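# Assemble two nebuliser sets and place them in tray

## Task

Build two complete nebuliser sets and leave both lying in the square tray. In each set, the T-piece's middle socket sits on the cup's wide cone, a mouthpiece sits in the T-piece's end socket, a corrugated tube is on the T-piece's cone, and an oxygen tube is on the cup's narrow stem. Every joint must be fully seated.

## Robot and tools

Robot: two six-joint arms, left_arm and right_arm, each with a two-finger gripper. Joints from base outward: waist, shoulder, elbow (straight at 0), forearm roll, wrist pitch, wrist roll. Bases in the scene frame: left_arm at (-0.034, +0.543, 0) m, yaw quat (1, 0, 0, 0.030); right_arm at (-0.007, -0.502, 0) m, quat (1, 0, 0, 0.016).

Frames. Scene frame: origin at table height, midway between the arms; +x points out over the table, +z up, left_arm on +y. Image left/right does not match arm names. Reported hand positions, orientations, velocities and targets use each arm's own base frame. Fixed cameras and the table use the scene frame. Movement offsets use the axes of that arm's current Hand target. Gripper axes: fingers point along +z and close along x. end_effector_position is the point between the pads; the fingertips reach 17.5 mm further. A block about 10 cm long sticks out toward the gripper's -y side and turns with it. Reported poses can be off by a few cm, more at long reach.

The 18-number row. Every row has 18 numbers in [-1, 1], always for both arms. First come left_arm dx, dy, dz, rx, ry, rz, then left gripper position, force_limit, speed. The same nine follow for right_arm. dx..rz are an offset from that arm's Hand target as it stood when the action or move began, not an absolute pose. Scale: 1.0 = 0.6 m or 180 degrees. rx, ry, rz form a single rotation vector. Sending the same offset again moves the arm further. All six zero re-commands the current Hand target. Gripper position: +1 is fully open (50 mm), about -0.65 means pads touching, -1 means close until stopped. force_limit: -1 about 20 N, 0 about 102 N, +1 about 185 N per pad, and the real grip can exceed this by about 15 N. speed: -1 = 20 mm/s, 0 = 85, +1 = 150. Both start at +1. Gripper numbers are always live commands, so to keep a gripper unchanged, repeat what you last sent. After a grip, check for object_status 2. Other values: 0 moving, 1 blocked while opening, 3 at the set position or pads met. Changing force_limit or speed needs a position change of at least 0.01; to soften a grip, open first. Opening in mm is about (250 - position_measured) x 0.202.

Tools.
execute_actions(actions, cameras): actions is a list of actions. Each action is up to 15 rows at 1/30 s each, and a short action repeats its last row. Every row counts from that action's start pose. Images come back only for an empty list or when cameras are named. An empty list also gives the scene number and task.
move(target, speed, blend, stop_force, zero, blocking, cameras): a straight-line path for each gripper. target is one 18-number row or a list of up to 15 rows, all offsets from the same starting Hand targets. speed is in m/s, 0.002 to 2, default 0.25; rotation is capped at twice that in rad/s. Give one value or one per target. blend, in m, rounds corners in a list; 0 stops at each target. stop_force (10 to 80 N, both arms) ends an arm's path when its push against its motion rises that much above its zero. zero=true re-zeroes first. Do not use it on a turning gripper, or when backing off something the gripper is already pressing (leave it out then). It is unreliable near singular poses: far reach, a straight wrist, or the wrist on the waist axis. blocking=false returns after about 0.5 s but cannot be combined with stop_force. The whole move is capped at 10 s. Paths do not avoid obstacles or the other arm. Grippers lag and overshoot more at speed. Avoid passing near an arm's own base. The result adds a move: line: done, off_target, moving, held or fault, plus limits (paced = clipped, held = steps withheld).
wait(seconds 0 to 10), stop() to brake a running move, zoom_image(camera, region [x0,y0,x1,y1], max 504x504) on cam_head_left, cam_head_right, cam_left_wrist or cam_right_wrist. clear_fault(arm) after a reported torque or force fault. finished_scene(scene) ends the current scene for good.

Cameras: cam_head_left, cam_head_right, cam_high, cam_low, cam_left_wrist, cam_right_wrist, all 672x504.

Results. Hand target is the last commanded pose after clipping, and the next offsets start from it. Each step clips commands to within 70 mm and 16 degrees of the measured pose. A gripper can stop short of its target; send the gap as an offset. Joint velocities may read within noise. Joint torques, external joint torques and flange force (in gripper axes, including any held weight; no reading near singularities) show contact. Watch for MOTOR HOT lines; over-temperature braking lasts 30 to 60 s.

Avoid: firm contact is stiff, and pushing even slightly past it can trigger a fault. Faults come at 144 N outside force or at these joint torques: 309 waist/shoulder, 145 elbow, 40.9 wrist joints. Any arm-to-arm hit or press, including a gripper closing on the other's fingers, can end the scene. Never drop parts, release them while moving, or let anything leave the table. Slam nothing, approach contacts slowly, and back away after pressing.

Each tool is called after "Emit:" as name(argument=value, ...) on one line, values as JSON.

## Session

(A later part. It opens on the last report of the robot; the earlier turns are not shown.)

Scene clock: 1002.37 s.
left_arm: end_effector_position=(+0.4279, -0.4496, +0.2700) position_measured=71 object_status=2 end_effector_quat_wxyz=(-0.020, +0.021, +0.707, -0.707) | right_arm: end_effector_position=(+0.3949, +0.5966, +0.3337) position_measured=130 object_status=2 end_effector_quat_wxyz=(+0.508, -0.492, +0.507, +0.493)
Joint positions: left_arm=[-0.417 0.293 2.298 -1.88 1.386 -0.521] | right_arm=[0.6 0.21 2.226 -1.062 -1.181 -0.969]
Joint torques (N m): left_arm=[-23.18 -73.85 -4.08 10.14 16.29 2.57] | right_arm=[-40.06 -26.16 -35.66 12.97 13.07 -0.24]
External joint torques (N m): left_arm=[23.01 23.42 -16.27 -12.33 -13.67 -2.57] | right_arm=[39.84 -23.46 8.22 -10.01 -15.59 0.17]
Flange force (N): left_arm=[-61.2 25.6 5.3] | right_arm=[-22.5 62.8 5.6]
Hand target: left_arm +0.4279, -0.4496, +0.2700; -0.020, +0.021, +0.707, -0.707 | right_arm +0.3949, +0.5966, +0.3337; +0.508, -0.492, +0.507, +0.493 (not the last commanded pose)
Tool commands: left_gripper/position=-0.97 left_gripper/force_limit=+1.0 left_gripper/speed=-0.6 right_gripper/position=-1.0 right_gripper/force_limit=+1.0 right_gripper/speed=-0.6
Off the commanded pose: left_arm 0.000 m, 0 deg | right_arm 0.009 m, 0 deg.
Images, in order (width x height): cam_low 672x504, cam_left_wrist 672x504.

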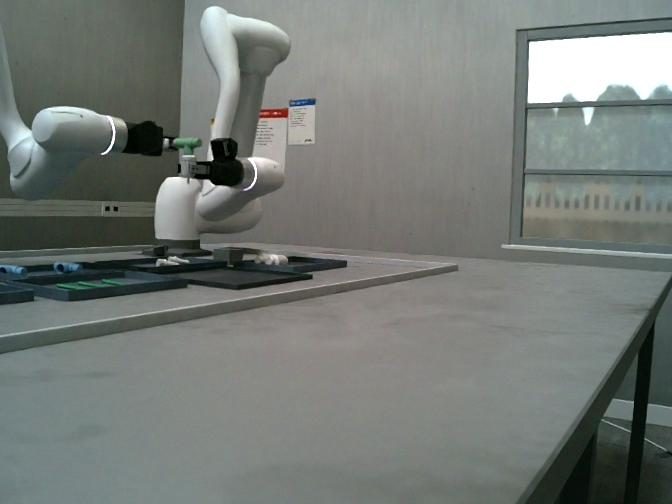

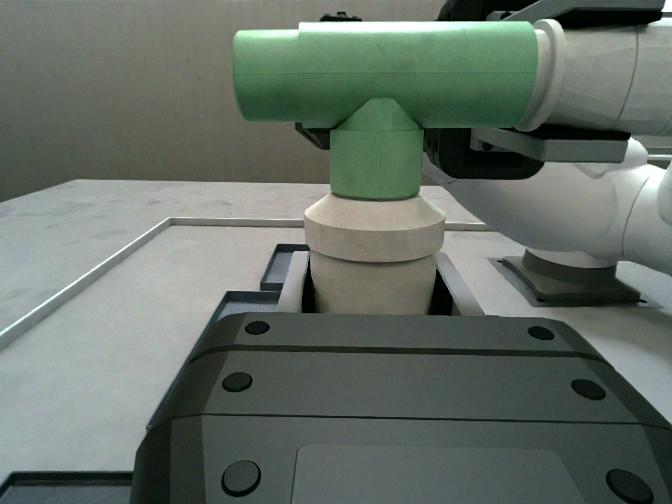

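Emit:
wait(seconds=0, cameras=["cam_right_wrist", "cam_left_wrist", "cam_head_right"])

Emit:
zoom_image(camera="cam_right_wrist", region=[310, 220, 430, 310])

Emit:
zoom_image(camera="cam_head_right", region=[280, 60, 420, 165])

Scene clock: 1052.83 s.
left_arm: end_effector_position=(+0.4279, -0.4496, +0.2700) position_measured=71 object_status=2 end_effector_quat_wxyz=(-0.020, +0.021, +0.707, -0.707) | right_arm: end_effector_position=(+0.3949, +0.5966, +0.3337) position_measured=130 object_status=2 end_effector_quat_wxyz=(+0.508, -0.492, +0.507, +0.493)
Joint positions: left_arm=[-0.417 0.293 2.298 -1.88 1.386 -0.521] | right_arm=[0.6 0.21 2.226 -1.062 -1.181 -0.969]
Joint torques (N m): left_arm=[-23.09 -73.68 -4.2 10.11 16.26 2.6] | right_arm=[-39.33 -26.36 -35.55 12.88 13 -0.23]
External joint torques (N m): left_arm=[22.7 23.03 -16.11 -12.3 -13.62 -2.6] | right_arm=[39.21 -23.34 8.07 -9.92 -15.54 0.16]
Flange force (N): left_arm=[-60.3 24.9 5.6] | right_arm=[-22.3 61.8 5.0]
Hand target: left_arm +0.4279, -0.4496, +0.2700; -0.020, +0.021, +0.707, -0.707 | right_arm +0.3949, +0.5966, +0.3337; +0.508, -0.492, +0.507, +0.493 (not the last commanded pose)
Tool commands: left_gripper/position=-0.97 left_gripper/force_limit=+1.0 left_gripper/speed=-0.6 right_gripper/position=-1.0 right_gripper/force_limit=+1.0 right_gripper/speed=-0.6
Off the commanded pose: left_arm 0.000 m, 0 deg | right_arm 0.009 m, 0 deg.
Images, in order (width x height): cam_head_right 672x504, cam_left_wrist 672x504, cam_right_wrist 672x504.

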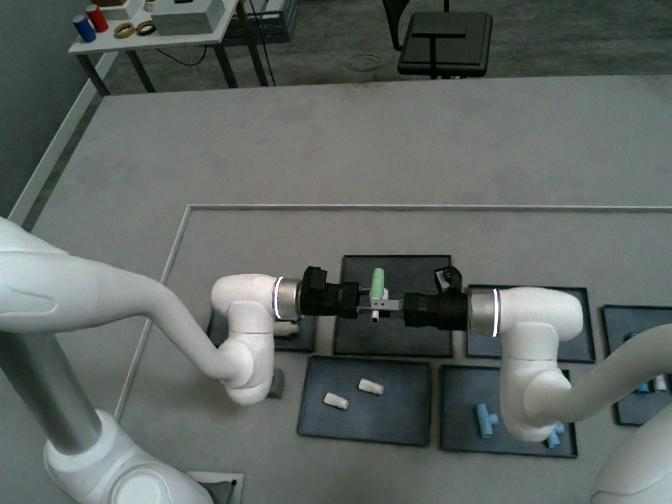

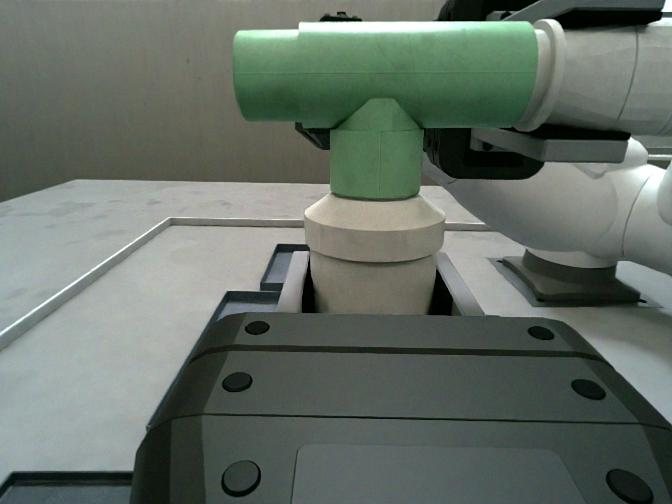

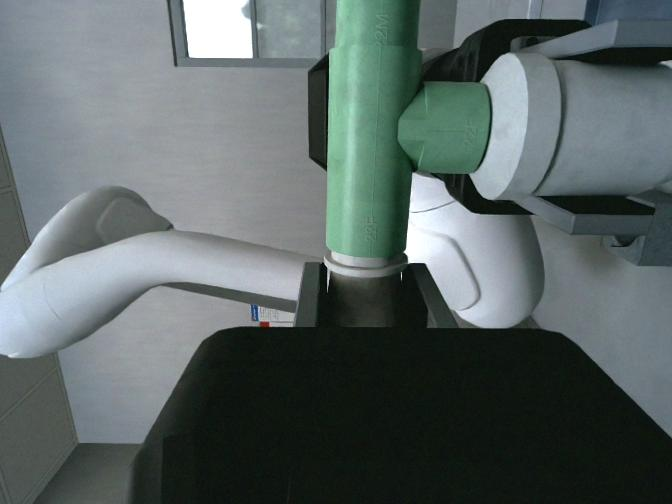

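Scaled by 4.200 from the camera's 672x504 image, which has a finer 960x720 frame.

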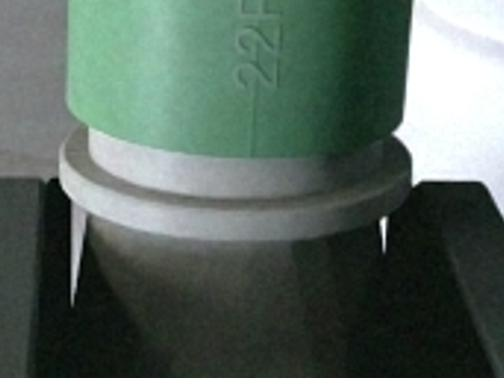

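Scaled by 3.600 from the camera's 672x504 image, which has a finer 960x720 frame.

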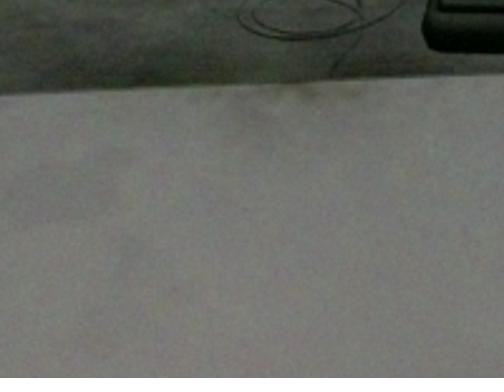

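Emit:
move(target=[0,0,0,0,0,0,-0.97,1,-0.6,0,-0.0133,0,0,0,0,-1,1,-0.6], speed=0.005, stop_force=30, cameras=["cam_right_wrist", "cam_left_wrist"])

Emit:
zoom_image(camera="cam_right_wrist", region=[310, 220, 430, 310])

Emit:
zoom_image(camera="cam_left_wrist", region=[220, 0, 570, 262])

Scene clock: 1068.00 s.
left_arm: end_effector_position=(+0.4280, -0.4496, +0.2700) position_measured=71 object_status=2 end_effector_quat_wxyz=(-0.020, +0.021, +0.707, -0.707) | right_arm: end_effector_position=(+0.3971, +0.5965, +0.3338) position_measured=130 object_status=2 end_effector_quat_wxyz=(+0.508, -0.492, +0.507, +0.493)
Joint positions: left_arm=[-0.417 0.293 2.298 -1.88 1.386 -0.521] | right_arm=[0.598 0.212 2.223 -1.065 -1.182 -0.967]
Joint torques (N m): left_arm=[-38.9 -85.86 4.86 16.9 24.25 4.09] | right_arm=[-60.35 -13.03 -41.41 18.68 22.12 -0.45]
External joint torques (N m): left_arm=[38.78 35.27 -25.2 -19.09 -21.62 -4.09] | right_arm=[60.04 -36.52 13.91 -15.73 -24.63 0.37]
Flange force (N): left_arm=[-96.0 37.2 2.1] | right_arm=[-34.2 96.3 3.7]
Hand target: left_arm +0.4279, -0.4496, +0.2700; -0.020, +0.021, +0.707, -0.707 | right_arm +0.3971, +0.5965, +0.3338; +0.508, -0.492, +0.507, +0.493 (not the last commanded pose)
Off the commanded pose: left_arm 0.000 m, 0 deg | right_arm 0.006 m, 0 deg.
move: contact (right_arm)
Images, in order (width x height): cam_left_wrist 672x504, cam_right_wrist 672x504.

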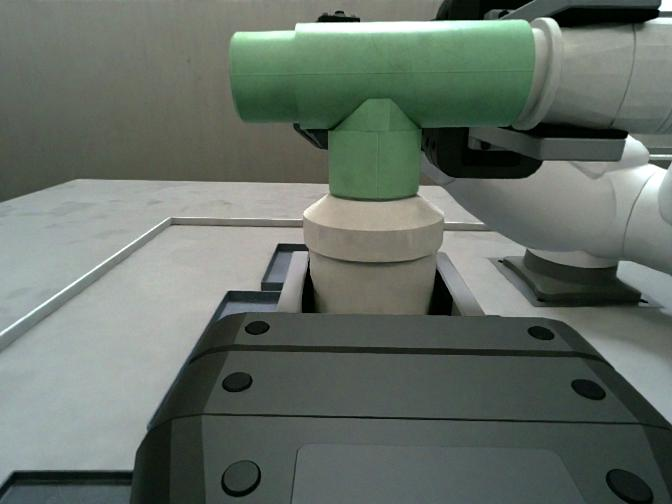

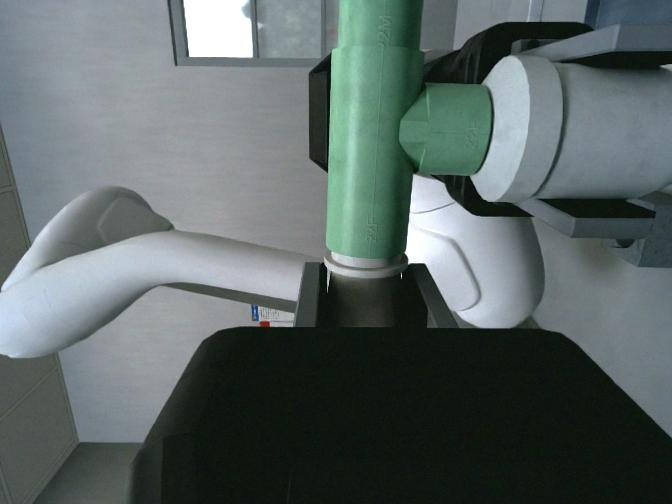

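Scaled by 4.200 from the camera's 672x504 image, which has a finer 960x720 frame.

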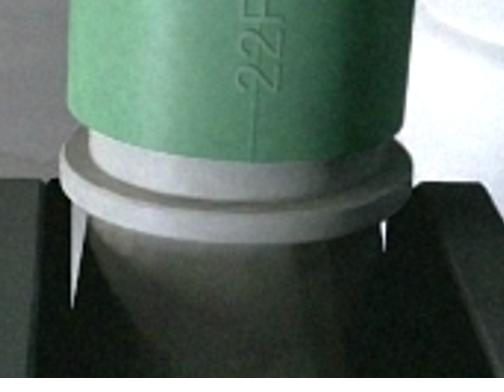

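Scaled by 1.440 from the camera's 672x504 image, which has a finer 960x720 frame.

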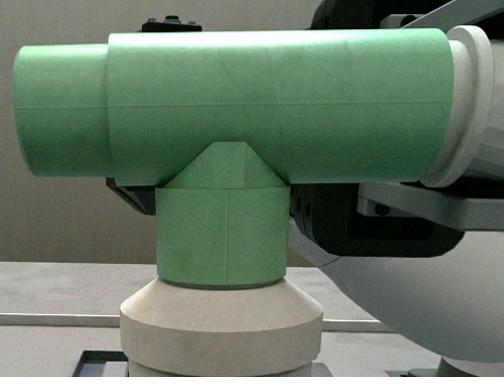

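Emit:
move(target=[[0,0,0,0,0,0,-0.97,1,-0.6,-0.001325,0,0.00005,0,0.02222,0,-1,1,-0.6],[0,0,0,0,0,0,-0.97,1,-0.6,0.001325,0,0.00005,0,-0.02222,0,-1,1,-0.6],[0,0,0,0,0,0,-0.97,1,-0.6,0,0,0,0,0,0,-1,1,-0.6]], speed=0.06, cameras=["cam_right_wrist", "cam_left_wrist"])

Emit:
zoom_image(camera="cam_right_wrist", region=[310, 220, 430, 310])

Emit:
zoom_image(camera="cam_left_wrist", region=[220, 0, 570, 262])

Scene clock: 1094.73 s.
left_arm: end_effector_position=(+0.4279, -0.4496, +0.2700) position_measured=71 object_status=2 end_effector_quat_wxyz=(-0.020, +0.021, +0.707, -0.707) | right_arm: end_effector_position=(+0.3971, +0.5965, +0.3338) position_measured=130 object_status=2 end_effector_quat_wxyz=(+0.508, -0.492, +0.507, +0.493)
Joint positions: left_arm=[-0.417 0.293 2.298 -1.88 1.386 -0.521] | right_arm=[0.598 0.212 2.223 -1.065 -1.182 -0.967]
Joint torques (N m): left_arm=[-22.57 -73.79 -1.14 11.44 16.3 2.59] | right_arm=[-43.9 -26.98 -35.97 13.47 14.02 -0.54]
External joint torques (N m): left_arm=[22.41 23.42 -18.96 -13.6 -13.68 -2.59] | right_arm=[43.87 -22.82 8.55 -10.52 -16.55 0.46]
Flange force (N): left_arm=[-64.5 24.8 10.1] | right_arm=[-21.3 66.0 10.6]
Hand target: left_arm +0.4279, -0.4496, +0.2700; -0.020, +0.021, +0.707, -0.707 | right_arm +0.3971, +0.5965, +0.3338; +0.508, -0.492, +0.507, +0.493
Off the commanded pose: left_arm 0.000 m, 0 deg | right_arm 0.000 m, 0 deg.
move: done
Images, in order (width x height): cam_left_wrist 672x504, cam_right_wrist 672x504.

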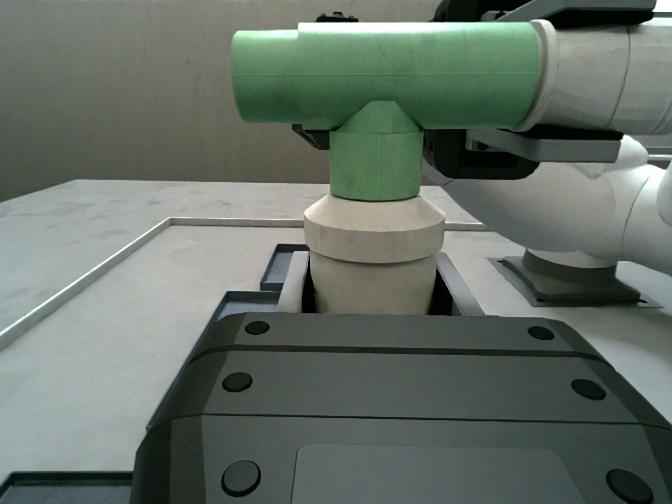

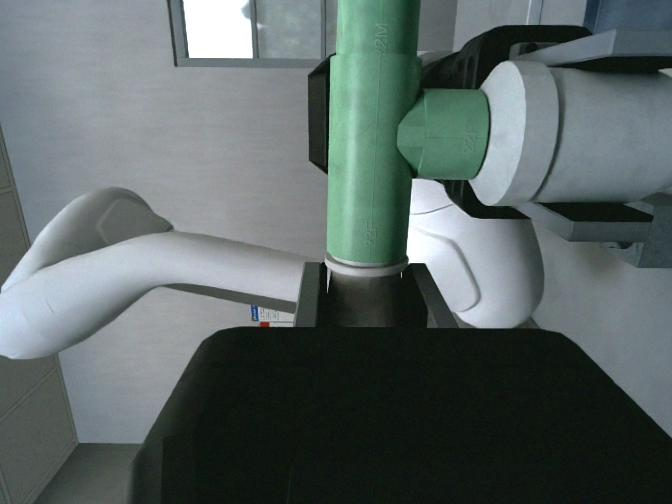

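Scaled by 4.200 from the camera's 672x504 image, which has a finer 960x720 frame.

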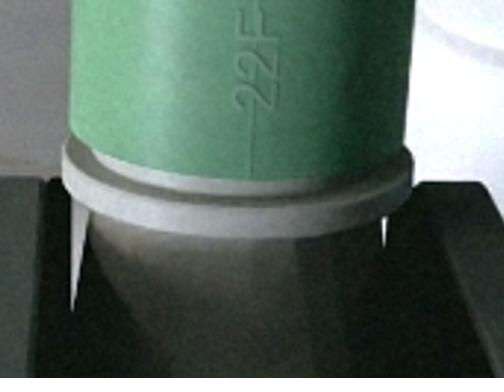

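Scaled by 1.440 from the camera's 672x504 image, which has a finer 960x720 frame.

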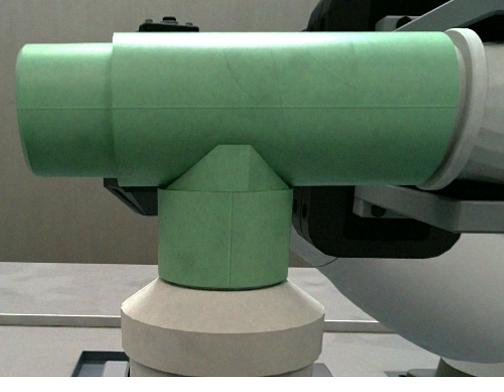

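Emit:
move(target=[[0,0,0,0,0,0,-0.97,1,-0.6,-0.001325,-0.0006,0.00005,0,0.02222,0,-1,1,-0.6],[0,0,0,0,0,0,-0.97,1,-0.6,0.001325,-0.0012,0.00005,0,-0.02222,0,-1,1,-0.6],[0,0,0,0,0,0,-0.97,1,-0.6,-0.001325,-0.0015,0.00005,0,0.02222,0,-1,1,-0.6],[0,0,0,0,0,0,-0.97,1,-0.6,0,-0.0008,0,0,0,0,-1,1,-0.6]], speed=0.06, cameras=["cam_right_wrist", "cam_left_wrist"])

Emit:
zoom_image(camera="cam_right_wrist", region=[310, 220, 430, 310])

Emit:
zoom_image(camera="cam_left_wrist", region=[290, 0, 570, 210])

Scene clock: 1105.90 s.
left_arm: end_effector_position=(+0.4279, -0.4496, +0.2700) position_measured=71 object_status=2 end_effector_quat_wxyz=(-0.020, +0.021, +0.707, -0.707) | right_arm: end_effector_position=(+0.3976, +0.5965, +0.3338) position_measured=130 object_status=2 end_effector_quat_wxyz=(+0.508, -0.492, +0.507, +0.493)
Joint positions: left_arm=[-0.417 0.293 2.298 -1.88 1.386 -0.521] | right_arm=[0.597 0.213 2.223 -1.066 -1.182 -0.967]
Joint torques (N m): left_arm=[-20.68 -66.09 -9.18 6.69 11.61 1.58] | right_arm=[-25.52 -33.95 -38.06 10.84 7.54 -0.59]
External joint torques (N m): left_arm=[20.65 15.56 -11.28 -8.88 -8.99 -1.58] | right_arm=[25.57 -16.5 10.67 -7.89 -10.08 0.51]
Flange force (N): left_arm=[-44.8 17.4 -5.8] | right_arm=[-15.1 47.0 -5.9]
Hand target: left_arm +0.4279, -0.4496, +0.2700; -0.020, +0.021, +0.707, -0.707 | right_arm +0.3976, +0.5965, +0.3338; +0.508, -0.492, +0.507, +0.493
Off the commanded pose: left_arm 0.000 m, 0 deg | right_arm 0.000 m, 0 deg.
move: done
Images, in order (width x height): cam_left_wrist 672x504, cam_right_wrist 672x504.

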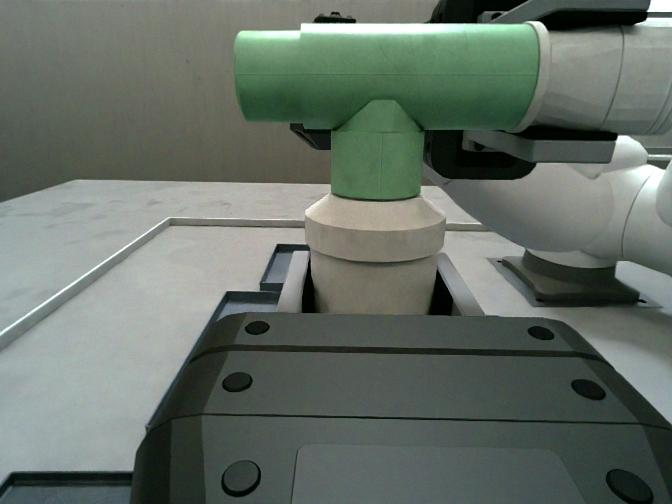

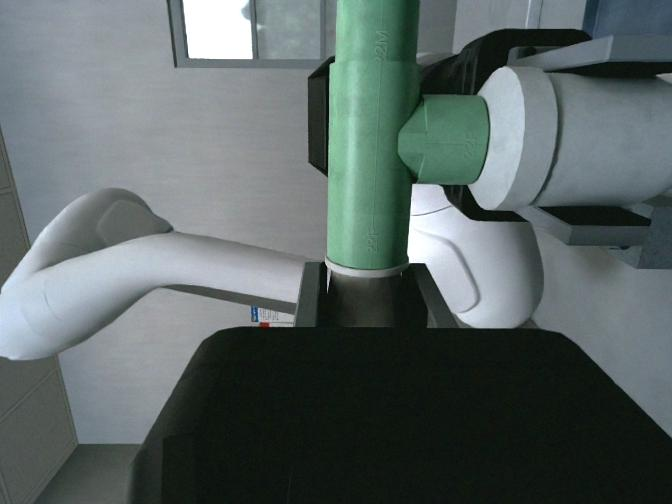

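Scaled by 4.200 from the camera's 672x504 image, which has a finer 960x720 frame.

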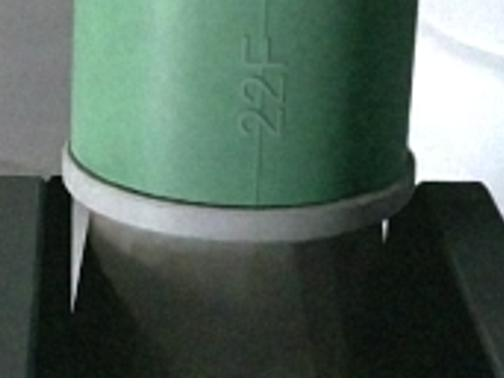

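Scaled by 1.800 from the camera's 672x504 image, which has a finer 960x720 frame.

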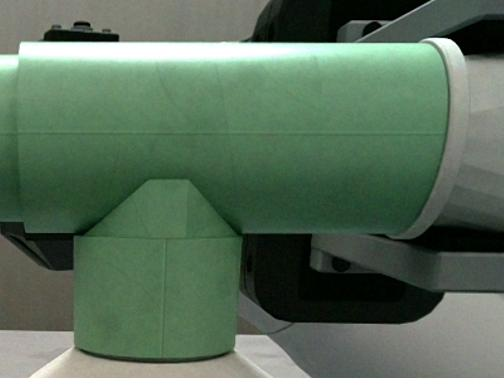

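Emit:
move(target=[[0,0,0,0,0,0,-0.97,1,-0.6,0,0.0013,0,0,0,0,-1,1,-0.6],[0,0,0,0,0,0,-0.97,1,-0.6,0,0.0013,0,0,0,0,0.6,1,0],[0,0,0,0,0,0,-0.97,1,-0.6,0,0.0013,-0.1333,0,0,0,0.6,1,0]], speed=[0.03, 0.05, 0.12])

Emit:
move(target=[[0,0,0,0,0,0,-0.97,1,-0.6,-0.0437,-0.0225,-0.4438,0.35355,0,0.35355,0.6,1,0],[0,0,0,0,0,0,-0.97,1,-0.6,0.1397,-0.0109,-0.8644,0.7071,0,0.7071,0.6,1,0]], speed=0.45, blend=0.08, cameras=["cam_right_wrist", "cam_head_left"])

Scene clock: 1143.70 s.
left_arm: end_effector_position=(+0.4279, -0.4496, +0.2700) position_measured=71 object_status=2 end_effector_quat_wxyz=(-0.020, +0.021, +0.707, -0.707) | right_arm: end_effector_position=(+0.3944, +0.5166, +0.3336) position_measured=63 object_status=3 end_effector_quat_wxyz=(+0.508, -0.492, +0.507, +0.493)
Joint positions: left_arm=[-0.417 0.293 2.298 -1.88 1.386 -0.521] | right_arm=[0.453 0.149 2.307 -1.184 -1.274 -0.944]
Joint torques (N m): left_arm=[1.79 -52.98 -20.57 -1.72 2.28 -0.2] | right_arm=[-2.24 -40.64 -25.32 2.52 -2.36 -0.05]
External joint torques (N m): left_arm=[-1.92 2.55 0.4 -0.45 0.34 0.2] | right_arm=[2.04 -1.42 -0.99 0.23 -0.13 -0.03]
Flange force (N): left_arm=[-0.2 5.7 4.9] | right_arm=[-2.7 2.5 4.2]
Hand target: left_arm +0.4279, -0.4496, +0.2700; -0.020, +0.021, +0.707, -0.707 | right_arm +0.3944, +0.5166, +0.3336; +0.508, -0.492, +0.507, +0.493
Off the commanded pose: left_arm 0.000 m, 0 deg | right_arm 0.000 m, 0 deg.
move: done

Scene clock: 1147.67 s.
left_arm: end_effector_position=(+0.4279, -0.4496, +0.2700) position_measured=71 object_status=2 end_effector_quat_wxyz=(-0.020, +0.021, +0.707, -0.707) | right_arm: end_effector_position=(+0.3856, -0.0018, +0.2487) position_measured=63 object_status=3 end_effector_quat_wxyz=(-0.001, +0.717, +0.697, +0.001)
Joint positions: left_arm=[-0.417 0.293 2.298 -1.88 1.386 -0.521] | right_arm=[-0.096 -0.212 2.186 0.002 1.167 -0.067]
Joint torques (N m): left_arm=[1.7 -53.04 -20.42 -1.7 2.33 -0.15] | right_arm=[-1.86 -16.03 -39.19 3.85 0.2 0.03]
External joint torques (N m): left_arm=[-1.69 2.33 0.1 -0.48 0.3 0.15] | right_arm=[1.88 -2.08 -1.19 0.18 -0.14 -0.03]
Flange force (N): left_arm=[-0.7 5.1 4.6] | right_arm=[4.8 -1.8 -2.9]
Hand target: left_arm +0.4279, -0.4496, +0.2700; -0.020, +0.021, +0.707, -0.707 | right_arm +0.3856, -0.0018, +0.2487; -0.001, +0.718, +0.697, +0.001
Off the commanded pose: left_arm 0.000 m, 0 deg | right_arm 0.000 m, 0 deg.
move: done; limits=paced
Images, in order (width x height): cam_head_left 672x504, cam_right_wrist 672x504.

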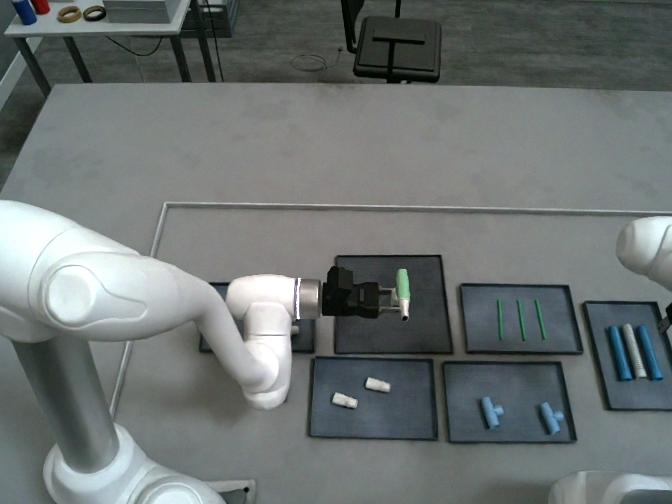

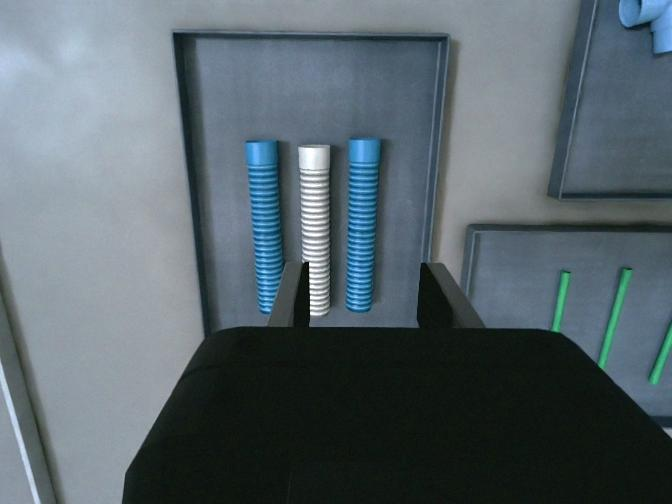

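Emit:
zoom_image(camera="cam_right_wrist", region=[230, 120, 410, 255])

Scaled by 2.800 from the camera's 672x504 image, which has a finer 960x720 frame.

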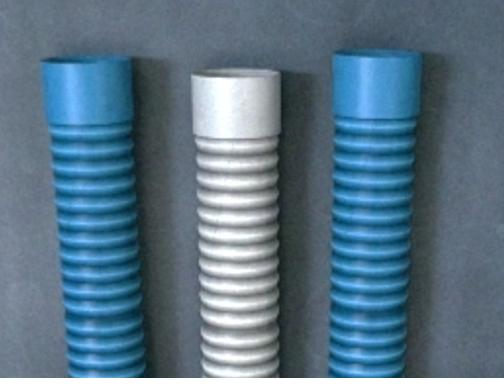

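Emit:
move(target=[0,0,0,0,0,0,-0.97,1,-0.6,0.0197,-0.045,0.2667,0,0,0,0.32,1,0], speed=0.3, cameras=["cam_right_wrist"])

Emit:
zoom_image(camera="cam_right_wrist", region=[260, 130, 480, 295])

Scene clock: 1176.40 s.
left_arm: end_effector_position=(+0.4279, -0.4496, +0.2700) position_measured=71 object_status=2 end_effector_quat_wxyz=(-0.020, +0.021, +0.707, -0.707) | right_arm: end_effector_position=(+0.3590, +0.0112, +0.0887) position_measured=105 object_status=3 end_effector_quat_wxyz=(-0.001, +0.718, +0.696, +0.001)
Joint positions: left_arm=[-0.417 0.293 2.298 -1.88 1.386 -0.521] | right_arm=[-0.067 -0.066 2.414 0.003 0.794 -0.04]
Joint torques (N m): left_arm=[1.76 -52.94 -20.58 -1.69 2.32 -0.14] | right_arm=[-2.16 -22.13 -30.47 2.91 0.2 -0.04]
External joint torques (N m): left_arm=[-2.03 2.43 0.09 -0.51 0.31 0.14] | right_arm=[2.11 -1.9 -0.88 0.22 -0.14 0.04]
Flange force (N): left_arm=[-0.5 5.2 5.3] | right_arm=[5.9 -1.7 -3.7]
Hand target: left_arm +0.4279, -0.4496, +0.2700; -0.020, +0.021, +0.707, -0.707 | right_arm +0.3590, +0.0111, +0.0887; -0.001, +0.718, +0.697, +0.001
Off the commanded pose: left_arm 0.000 m, 0 deg | right_arm 0.000 m, 0 deg.
move: done
Images, in order (width x height): cam_right_wrist 672x504.

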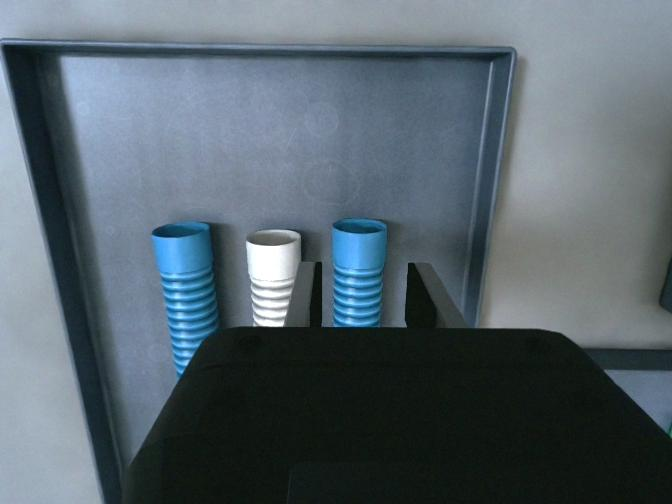

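Scaled by 2.291 from the camera's 672x504 image, which has a finer 960x720 frame.

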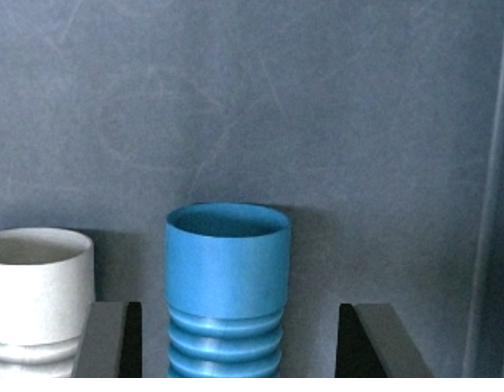

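Emit:
move(target=[[0,0,0,0,0,0,-0.97,1,-0.6,0.002,0.005,0.0728,0,0,0,0.32,1,0],[0,0,0,0,0,0,-0.97,1,-0.6,0.002,0.005,0.107,0,0,0,0.32,1,0],[0,0,0,0,0,0,-0.97,1,-0.6,0.002,0.005,0.107,0,0,0,-1,1,-0.6]], speed=[0.15, 0.06, 0.06], cameras=["cam_right_wrist"])

Scene clock: 1190.10 s.
left_arm: end_effector_position=(+0.4279, -0.4496, +0.2700) position_measured=71 object_status=2 end_effector_quat_wxyz=(-0.020, +0.021, +0.707, -0.707) | right_arm: end_effector_position=(+0.3620, +0.0124, +0.0245) position_measured=137 object_status=2 end_effector_quat_wxyz=(-0.001, +0.718, +0.697, +0.001)
Joint positions: left_arm=[-0.417 0.293 2.298 -1.88 1.386 -0.521] | right_arm=[-0.063 0.061 2.465 0.004 0.616 -0.036]
Joint torques (N m): left_arm=[1.67 -52.99 -20.46 -1.74 2.29 -0.12] | right_arm=[-1.93 -30.26 -24.53 2.34 0.2 0.05]
External joint torques (N m): left_arm=[-1.83 2.76 0.03 -0.45 0.33 0.13] | right_arm=[1.86 -1.46 -0.84 0.2 -0.14 -0.05]
Flange force (N): left_arm=[-1.2 5.8 5.0] | right_arm=[5.0 -0.6 -3.3]
Hand target: left_arm +0.4279, -0.4496, +0.2700; -0.020, +0.021, +0.707, -0.707 | right_arm +0.3620, +0.0124, +0.0245; -0.001, +0.718, +0.697, +0.001
Off the commanded pose: left_arm 0.000 m, 0 deg | right_arm 0.000 m, 0 deg.
move: done
Images, in order (width x height): cam_right_wrist 672x504.

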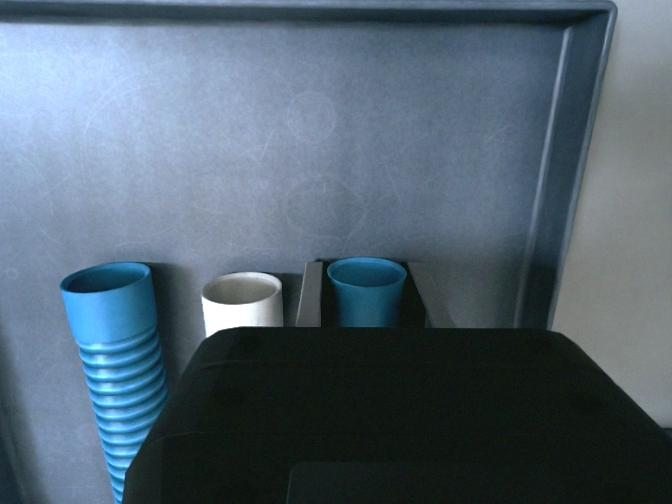

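Emit:
zoom_image(camera="cam_right_wrist", region=[290, 240, 450, 340])

Scaled by 3.150 from the camera's 672x504 image, which has a finer 960x720 frame.

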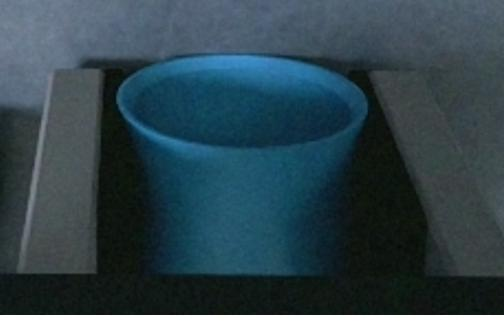

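Emit:
move(target=[[0,0,0,0,0,0,-0.97,1,-0.6,0,0,-0.2667,0,0,0,-1,1,-0.6],[0,0,0,0,0,0,-0.97,1,-0.6,0.6547,0.2592,-0.515,0,0.5,0,-1,1,-0.6],[0,0,0,0,0,0,-0.97,1,-0.6,0.983,0.2487,-0.515,0,0.5,0,-1,1,-0.6]], speed=[0.15, 0.4, 0.2], blend=[0.05, 0.05, 0], cameras=["cam_right_wrist", "cam_left_wrist", "cam_head_left", "cam_head_right"])

Emit:
zoom_image(camera="cam_right_wrist", region=[260, 120, 470, 330])

Emit:
zoom_image(camera="cam_head_left", region=[360, 240, 480, 330])

Emit:
zoom_image(camera="cam_head_right", region=[330, 240, 450, 330])

Scene clock: 1221.83 s.
left_arm: end_effector_position=(+0.4279, -0.4496, +0.2700) position_measured=71 object_status=2 end_effector_quat_wxyz=(-0.020, +0.021, +0.707, -0.707) | right_arm: end_effector_position=(+0.5286, +0.5968, +0.3348) position_measured=137 object_status=2 end_effector_quat_wxyz=(+0.493, -0.507, -0.492, -0.508)
Joint positions: left_arm=[-0.417 0.293 2.298 -1.88 1.386 -0.521] | right_arm=[0.475 0.35 2.02 1.95 1.228 -0.866]
Joint torques (N m): left_arm=[1.76 -52.83 -20.45 -1.73 2.34 -0.14] | right_arm=[-2.2 -70.6 -34 0.61 2.6 0.09]
External joint torques (N m): left_arm=[-2.28 2.48 0.13 -0.47 0.29 0.14] | right_arm=[2.04 -0.84 -0.95 0.17 -0.27 -0.02]
Flange force (N): left_arm=[-0.4 5.3 5.8] | right_arm=[1.7 -1.2 3.9]
Hand target: left_arm +0.4279, -0.4496, +0.2700; -0.020, +0.021, +0.707, -0.707 | right_arm +0.5286, +0.5968, +0.3348; +0.493, -0.507, -0.492, -0.508
Off the commanded pose: left_arm 0.000 m, 0 deg | right_arm 0.000 m, 0 deg.
move: done
Images, in order (width x height): cam_head_left 672x504, cam_head_right 672x504, cam_left_wrist 672x504, cam_right_wrist 672x504.

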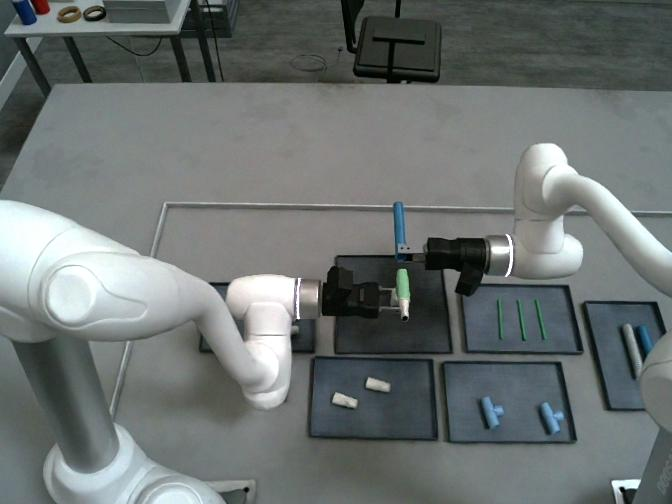

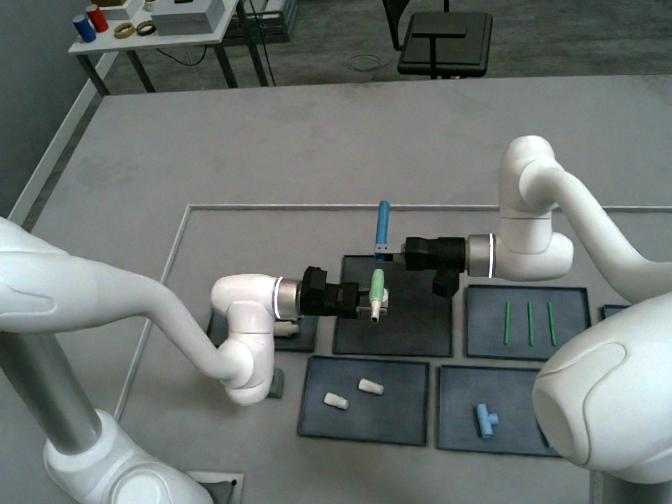

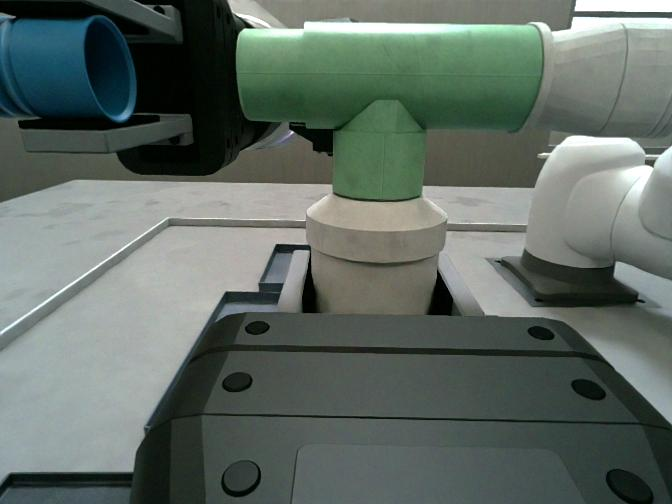

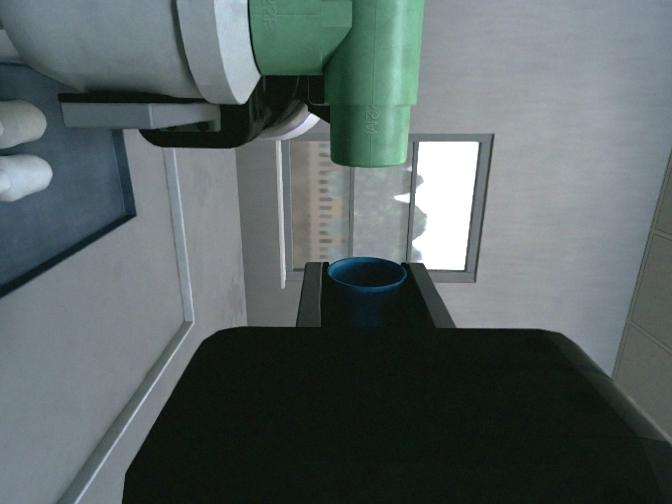

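Scaled by 2.400 from the camera's 672x504 image, which has a finer 960x720 frame.

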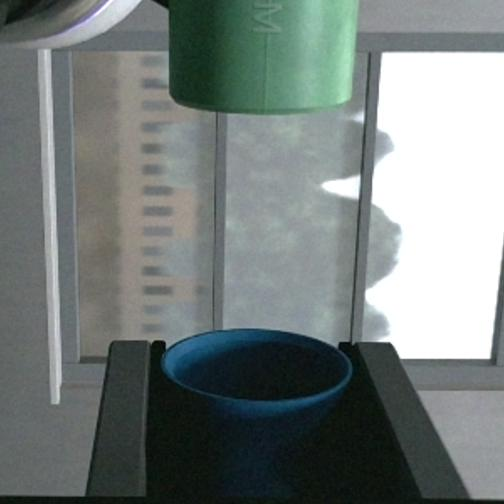

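Scaled by 4.200 from the camera's 672x504 image, which has a finer 960x720 frame.

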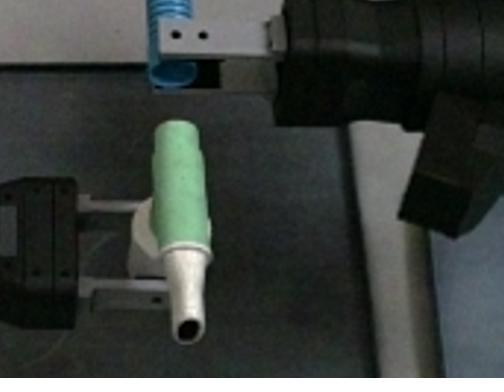

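Scaled by 4.200 from the camera's 672x504 image, which has a finer 960x720 frame.

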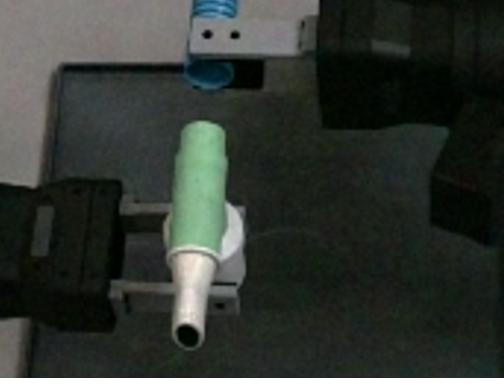

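Emit:
zoom_image(camera="cam_left_wrist", region=[0, 0, 310, 190])

Scaled by 1.626 from the camera's 672x504 image, which has a finer 960x720 frame.

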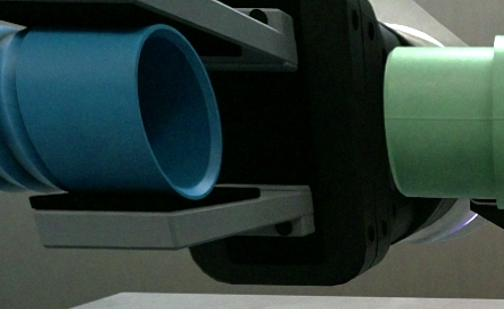

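Emit:
zoom_image(camera="cam_head_left", region=[375, 240, 431, 310])

Emit:
zoom_image(camera="cam_head_right", region=[350, 240, 406, 310])

Scaled by 7.200 from the camera's 672x504 image, which has a finer 960x720 frame.

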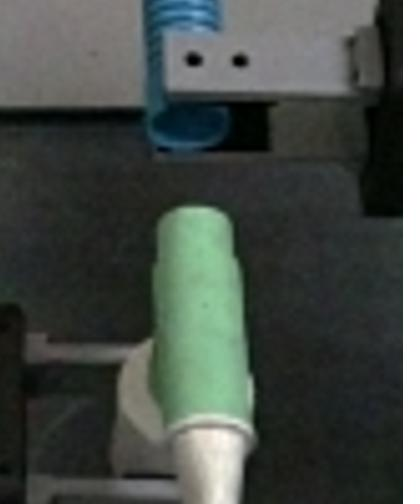

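Scaled by 7.200 from the camera's 672x504 image, which has a finer 960x720 frame.

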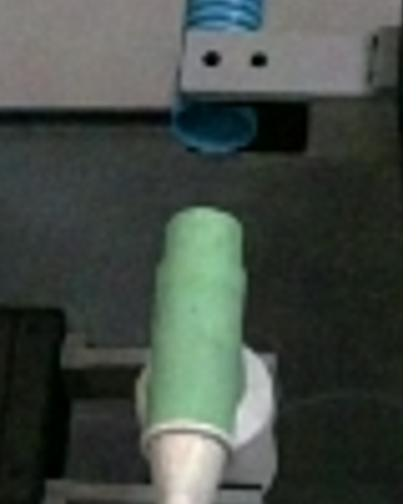

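Emit:
move(target=[0,0,0,0,0,0,-0.97,1,-0.6,-0.0017,-0.0417,0.0022,0.0072,0,0,-1,1,-0.6], speed=0.08, cameras=["cam_right_wrist", "cam_left_wrist", "cam_head_left", "cam_head_right"])

Emit:
zoom_image(camera="cam_right_wrist", region=[290, 180, 450, 330])

Emit:
zoom_image(camera="cam_left_wrist", region=[50, 0, 350, 190])

Emit:
zoom_image(camera="cam_head_left", region=[375, 240, 431, 310])

Emit:
zoom_image(camera="cam_head_right", region=[350, 240, 406, 310])

Scene clock: 1293.10 s.
left_arm: end_effector_position=(+0.4279, -0.4496, +0.2700) position_measured=71 object_status=2 end_effector_quat_wxyz=(-0.020, +0.021, +0.707, -0.707) | right_arm: end_effector_position=(+0.5036, +0.5989, +0.3337) position_measured=137 object_status=2 end_effector_quat_wxyz=(+0.499, -0.501, -0.498, -0.502)
Joint positions: left_arm=[-0.417 0.293 2.298 -1.88 1.386 -0.521] | right_arm=[0.493 0.333 2.049 1.949 1.236 -0.876]
Joint torques (N m): left_arm=[1.55 -53.08 -20.57 -1.74 2.33 -0.13] | right_arm=[-2.27 -68.49 -33.69 0.64 2.59 0.08]
External joint torques (N m): left_arm=[-1.75 2.72 0.22 -0.44 0.29 0.13] | right_arm=[2.19 -0.63 -0.82 0.12 -0.24 0]
Flange force (N): left_arm=[-0.9 5.8 4.7] | right_arm=[1.4 -1.3 4.1]
Hand target: left_arm +0.4279, -0.4496, +0.2700; -0.020, +0.021, +0.707, -0.707 | right_arm +0.5036, +0.5989, +0.3338; +0.499, -0.501, -0.498, -0.502
Off the commanded pose: left_arm 0.000 m, 0 deg | right_arm 0.000 m, 0 deg.
move: done
Images, in order (width x height): cam_head_left 672x504, cam_head_right 672x504, cam_left_wrist 672x504, cam_right_wrist 672x504.

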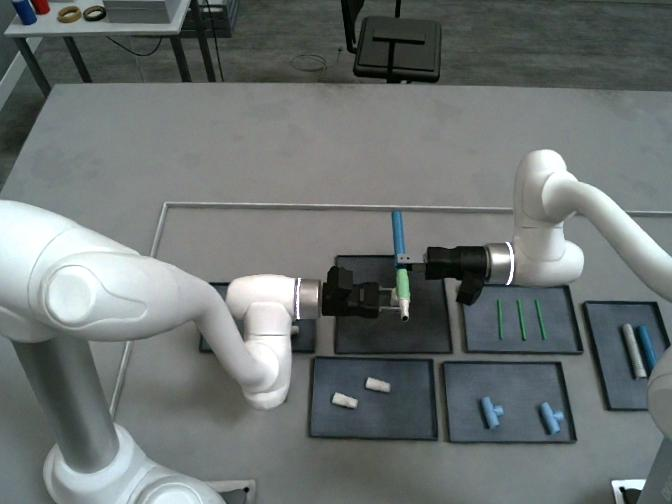

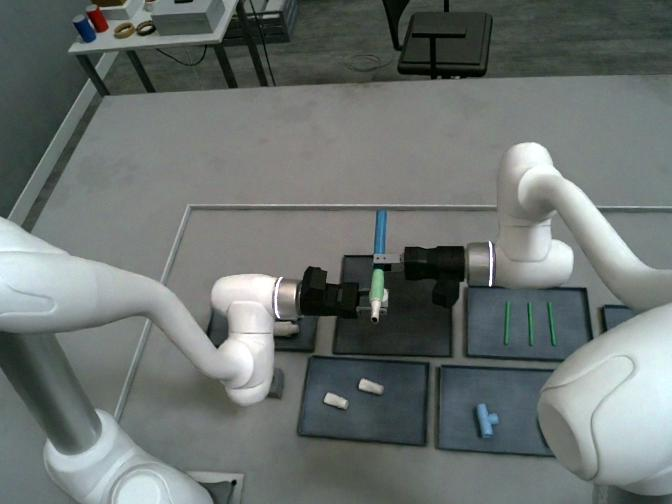

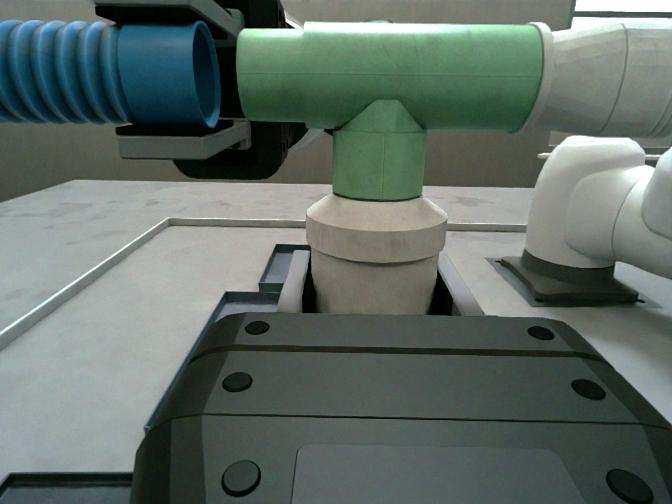

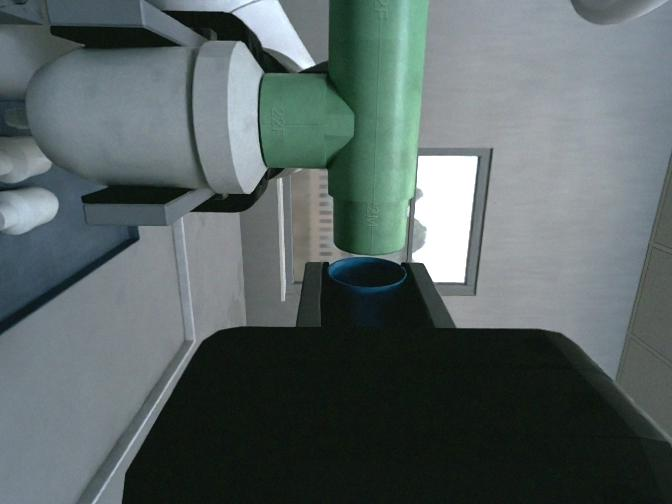

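Scaled by 3.150 from the camera's 672x504 image, which has a finer 960x720 frame.

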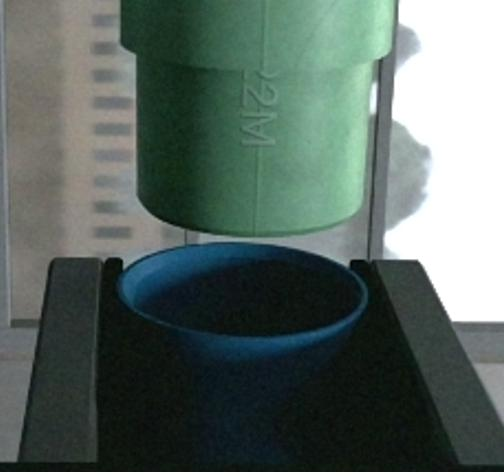

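Scaled by 1.680 from the camera's 672x504 image, which has a finer 960x720 frame.

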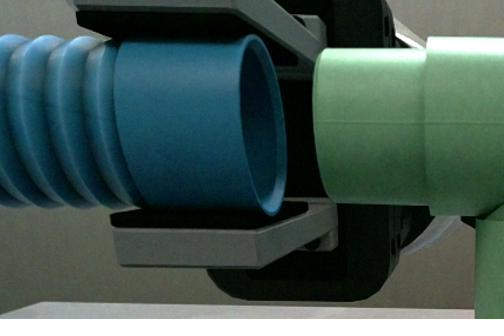

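Scaled by 7.200 from the camera's 672x504 image, which has a finer 960x720 frame.

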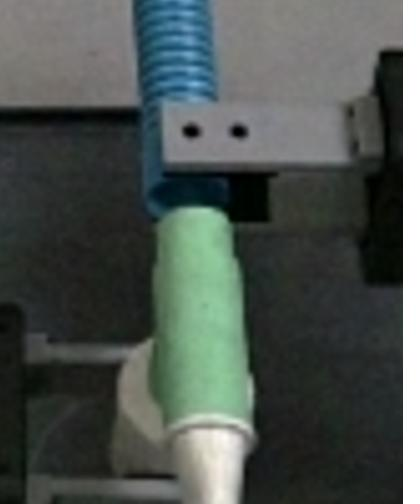

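Scaled by 7.200 from the camera's 672x504 image, which has a finer 960x720 frame.

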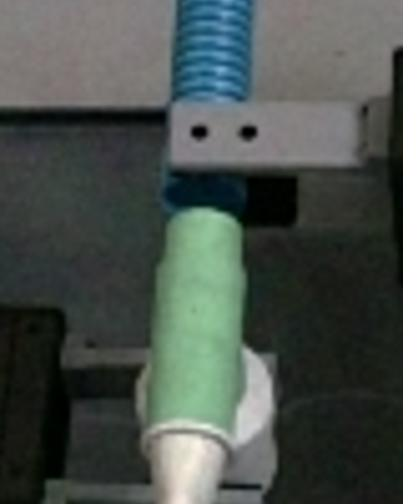

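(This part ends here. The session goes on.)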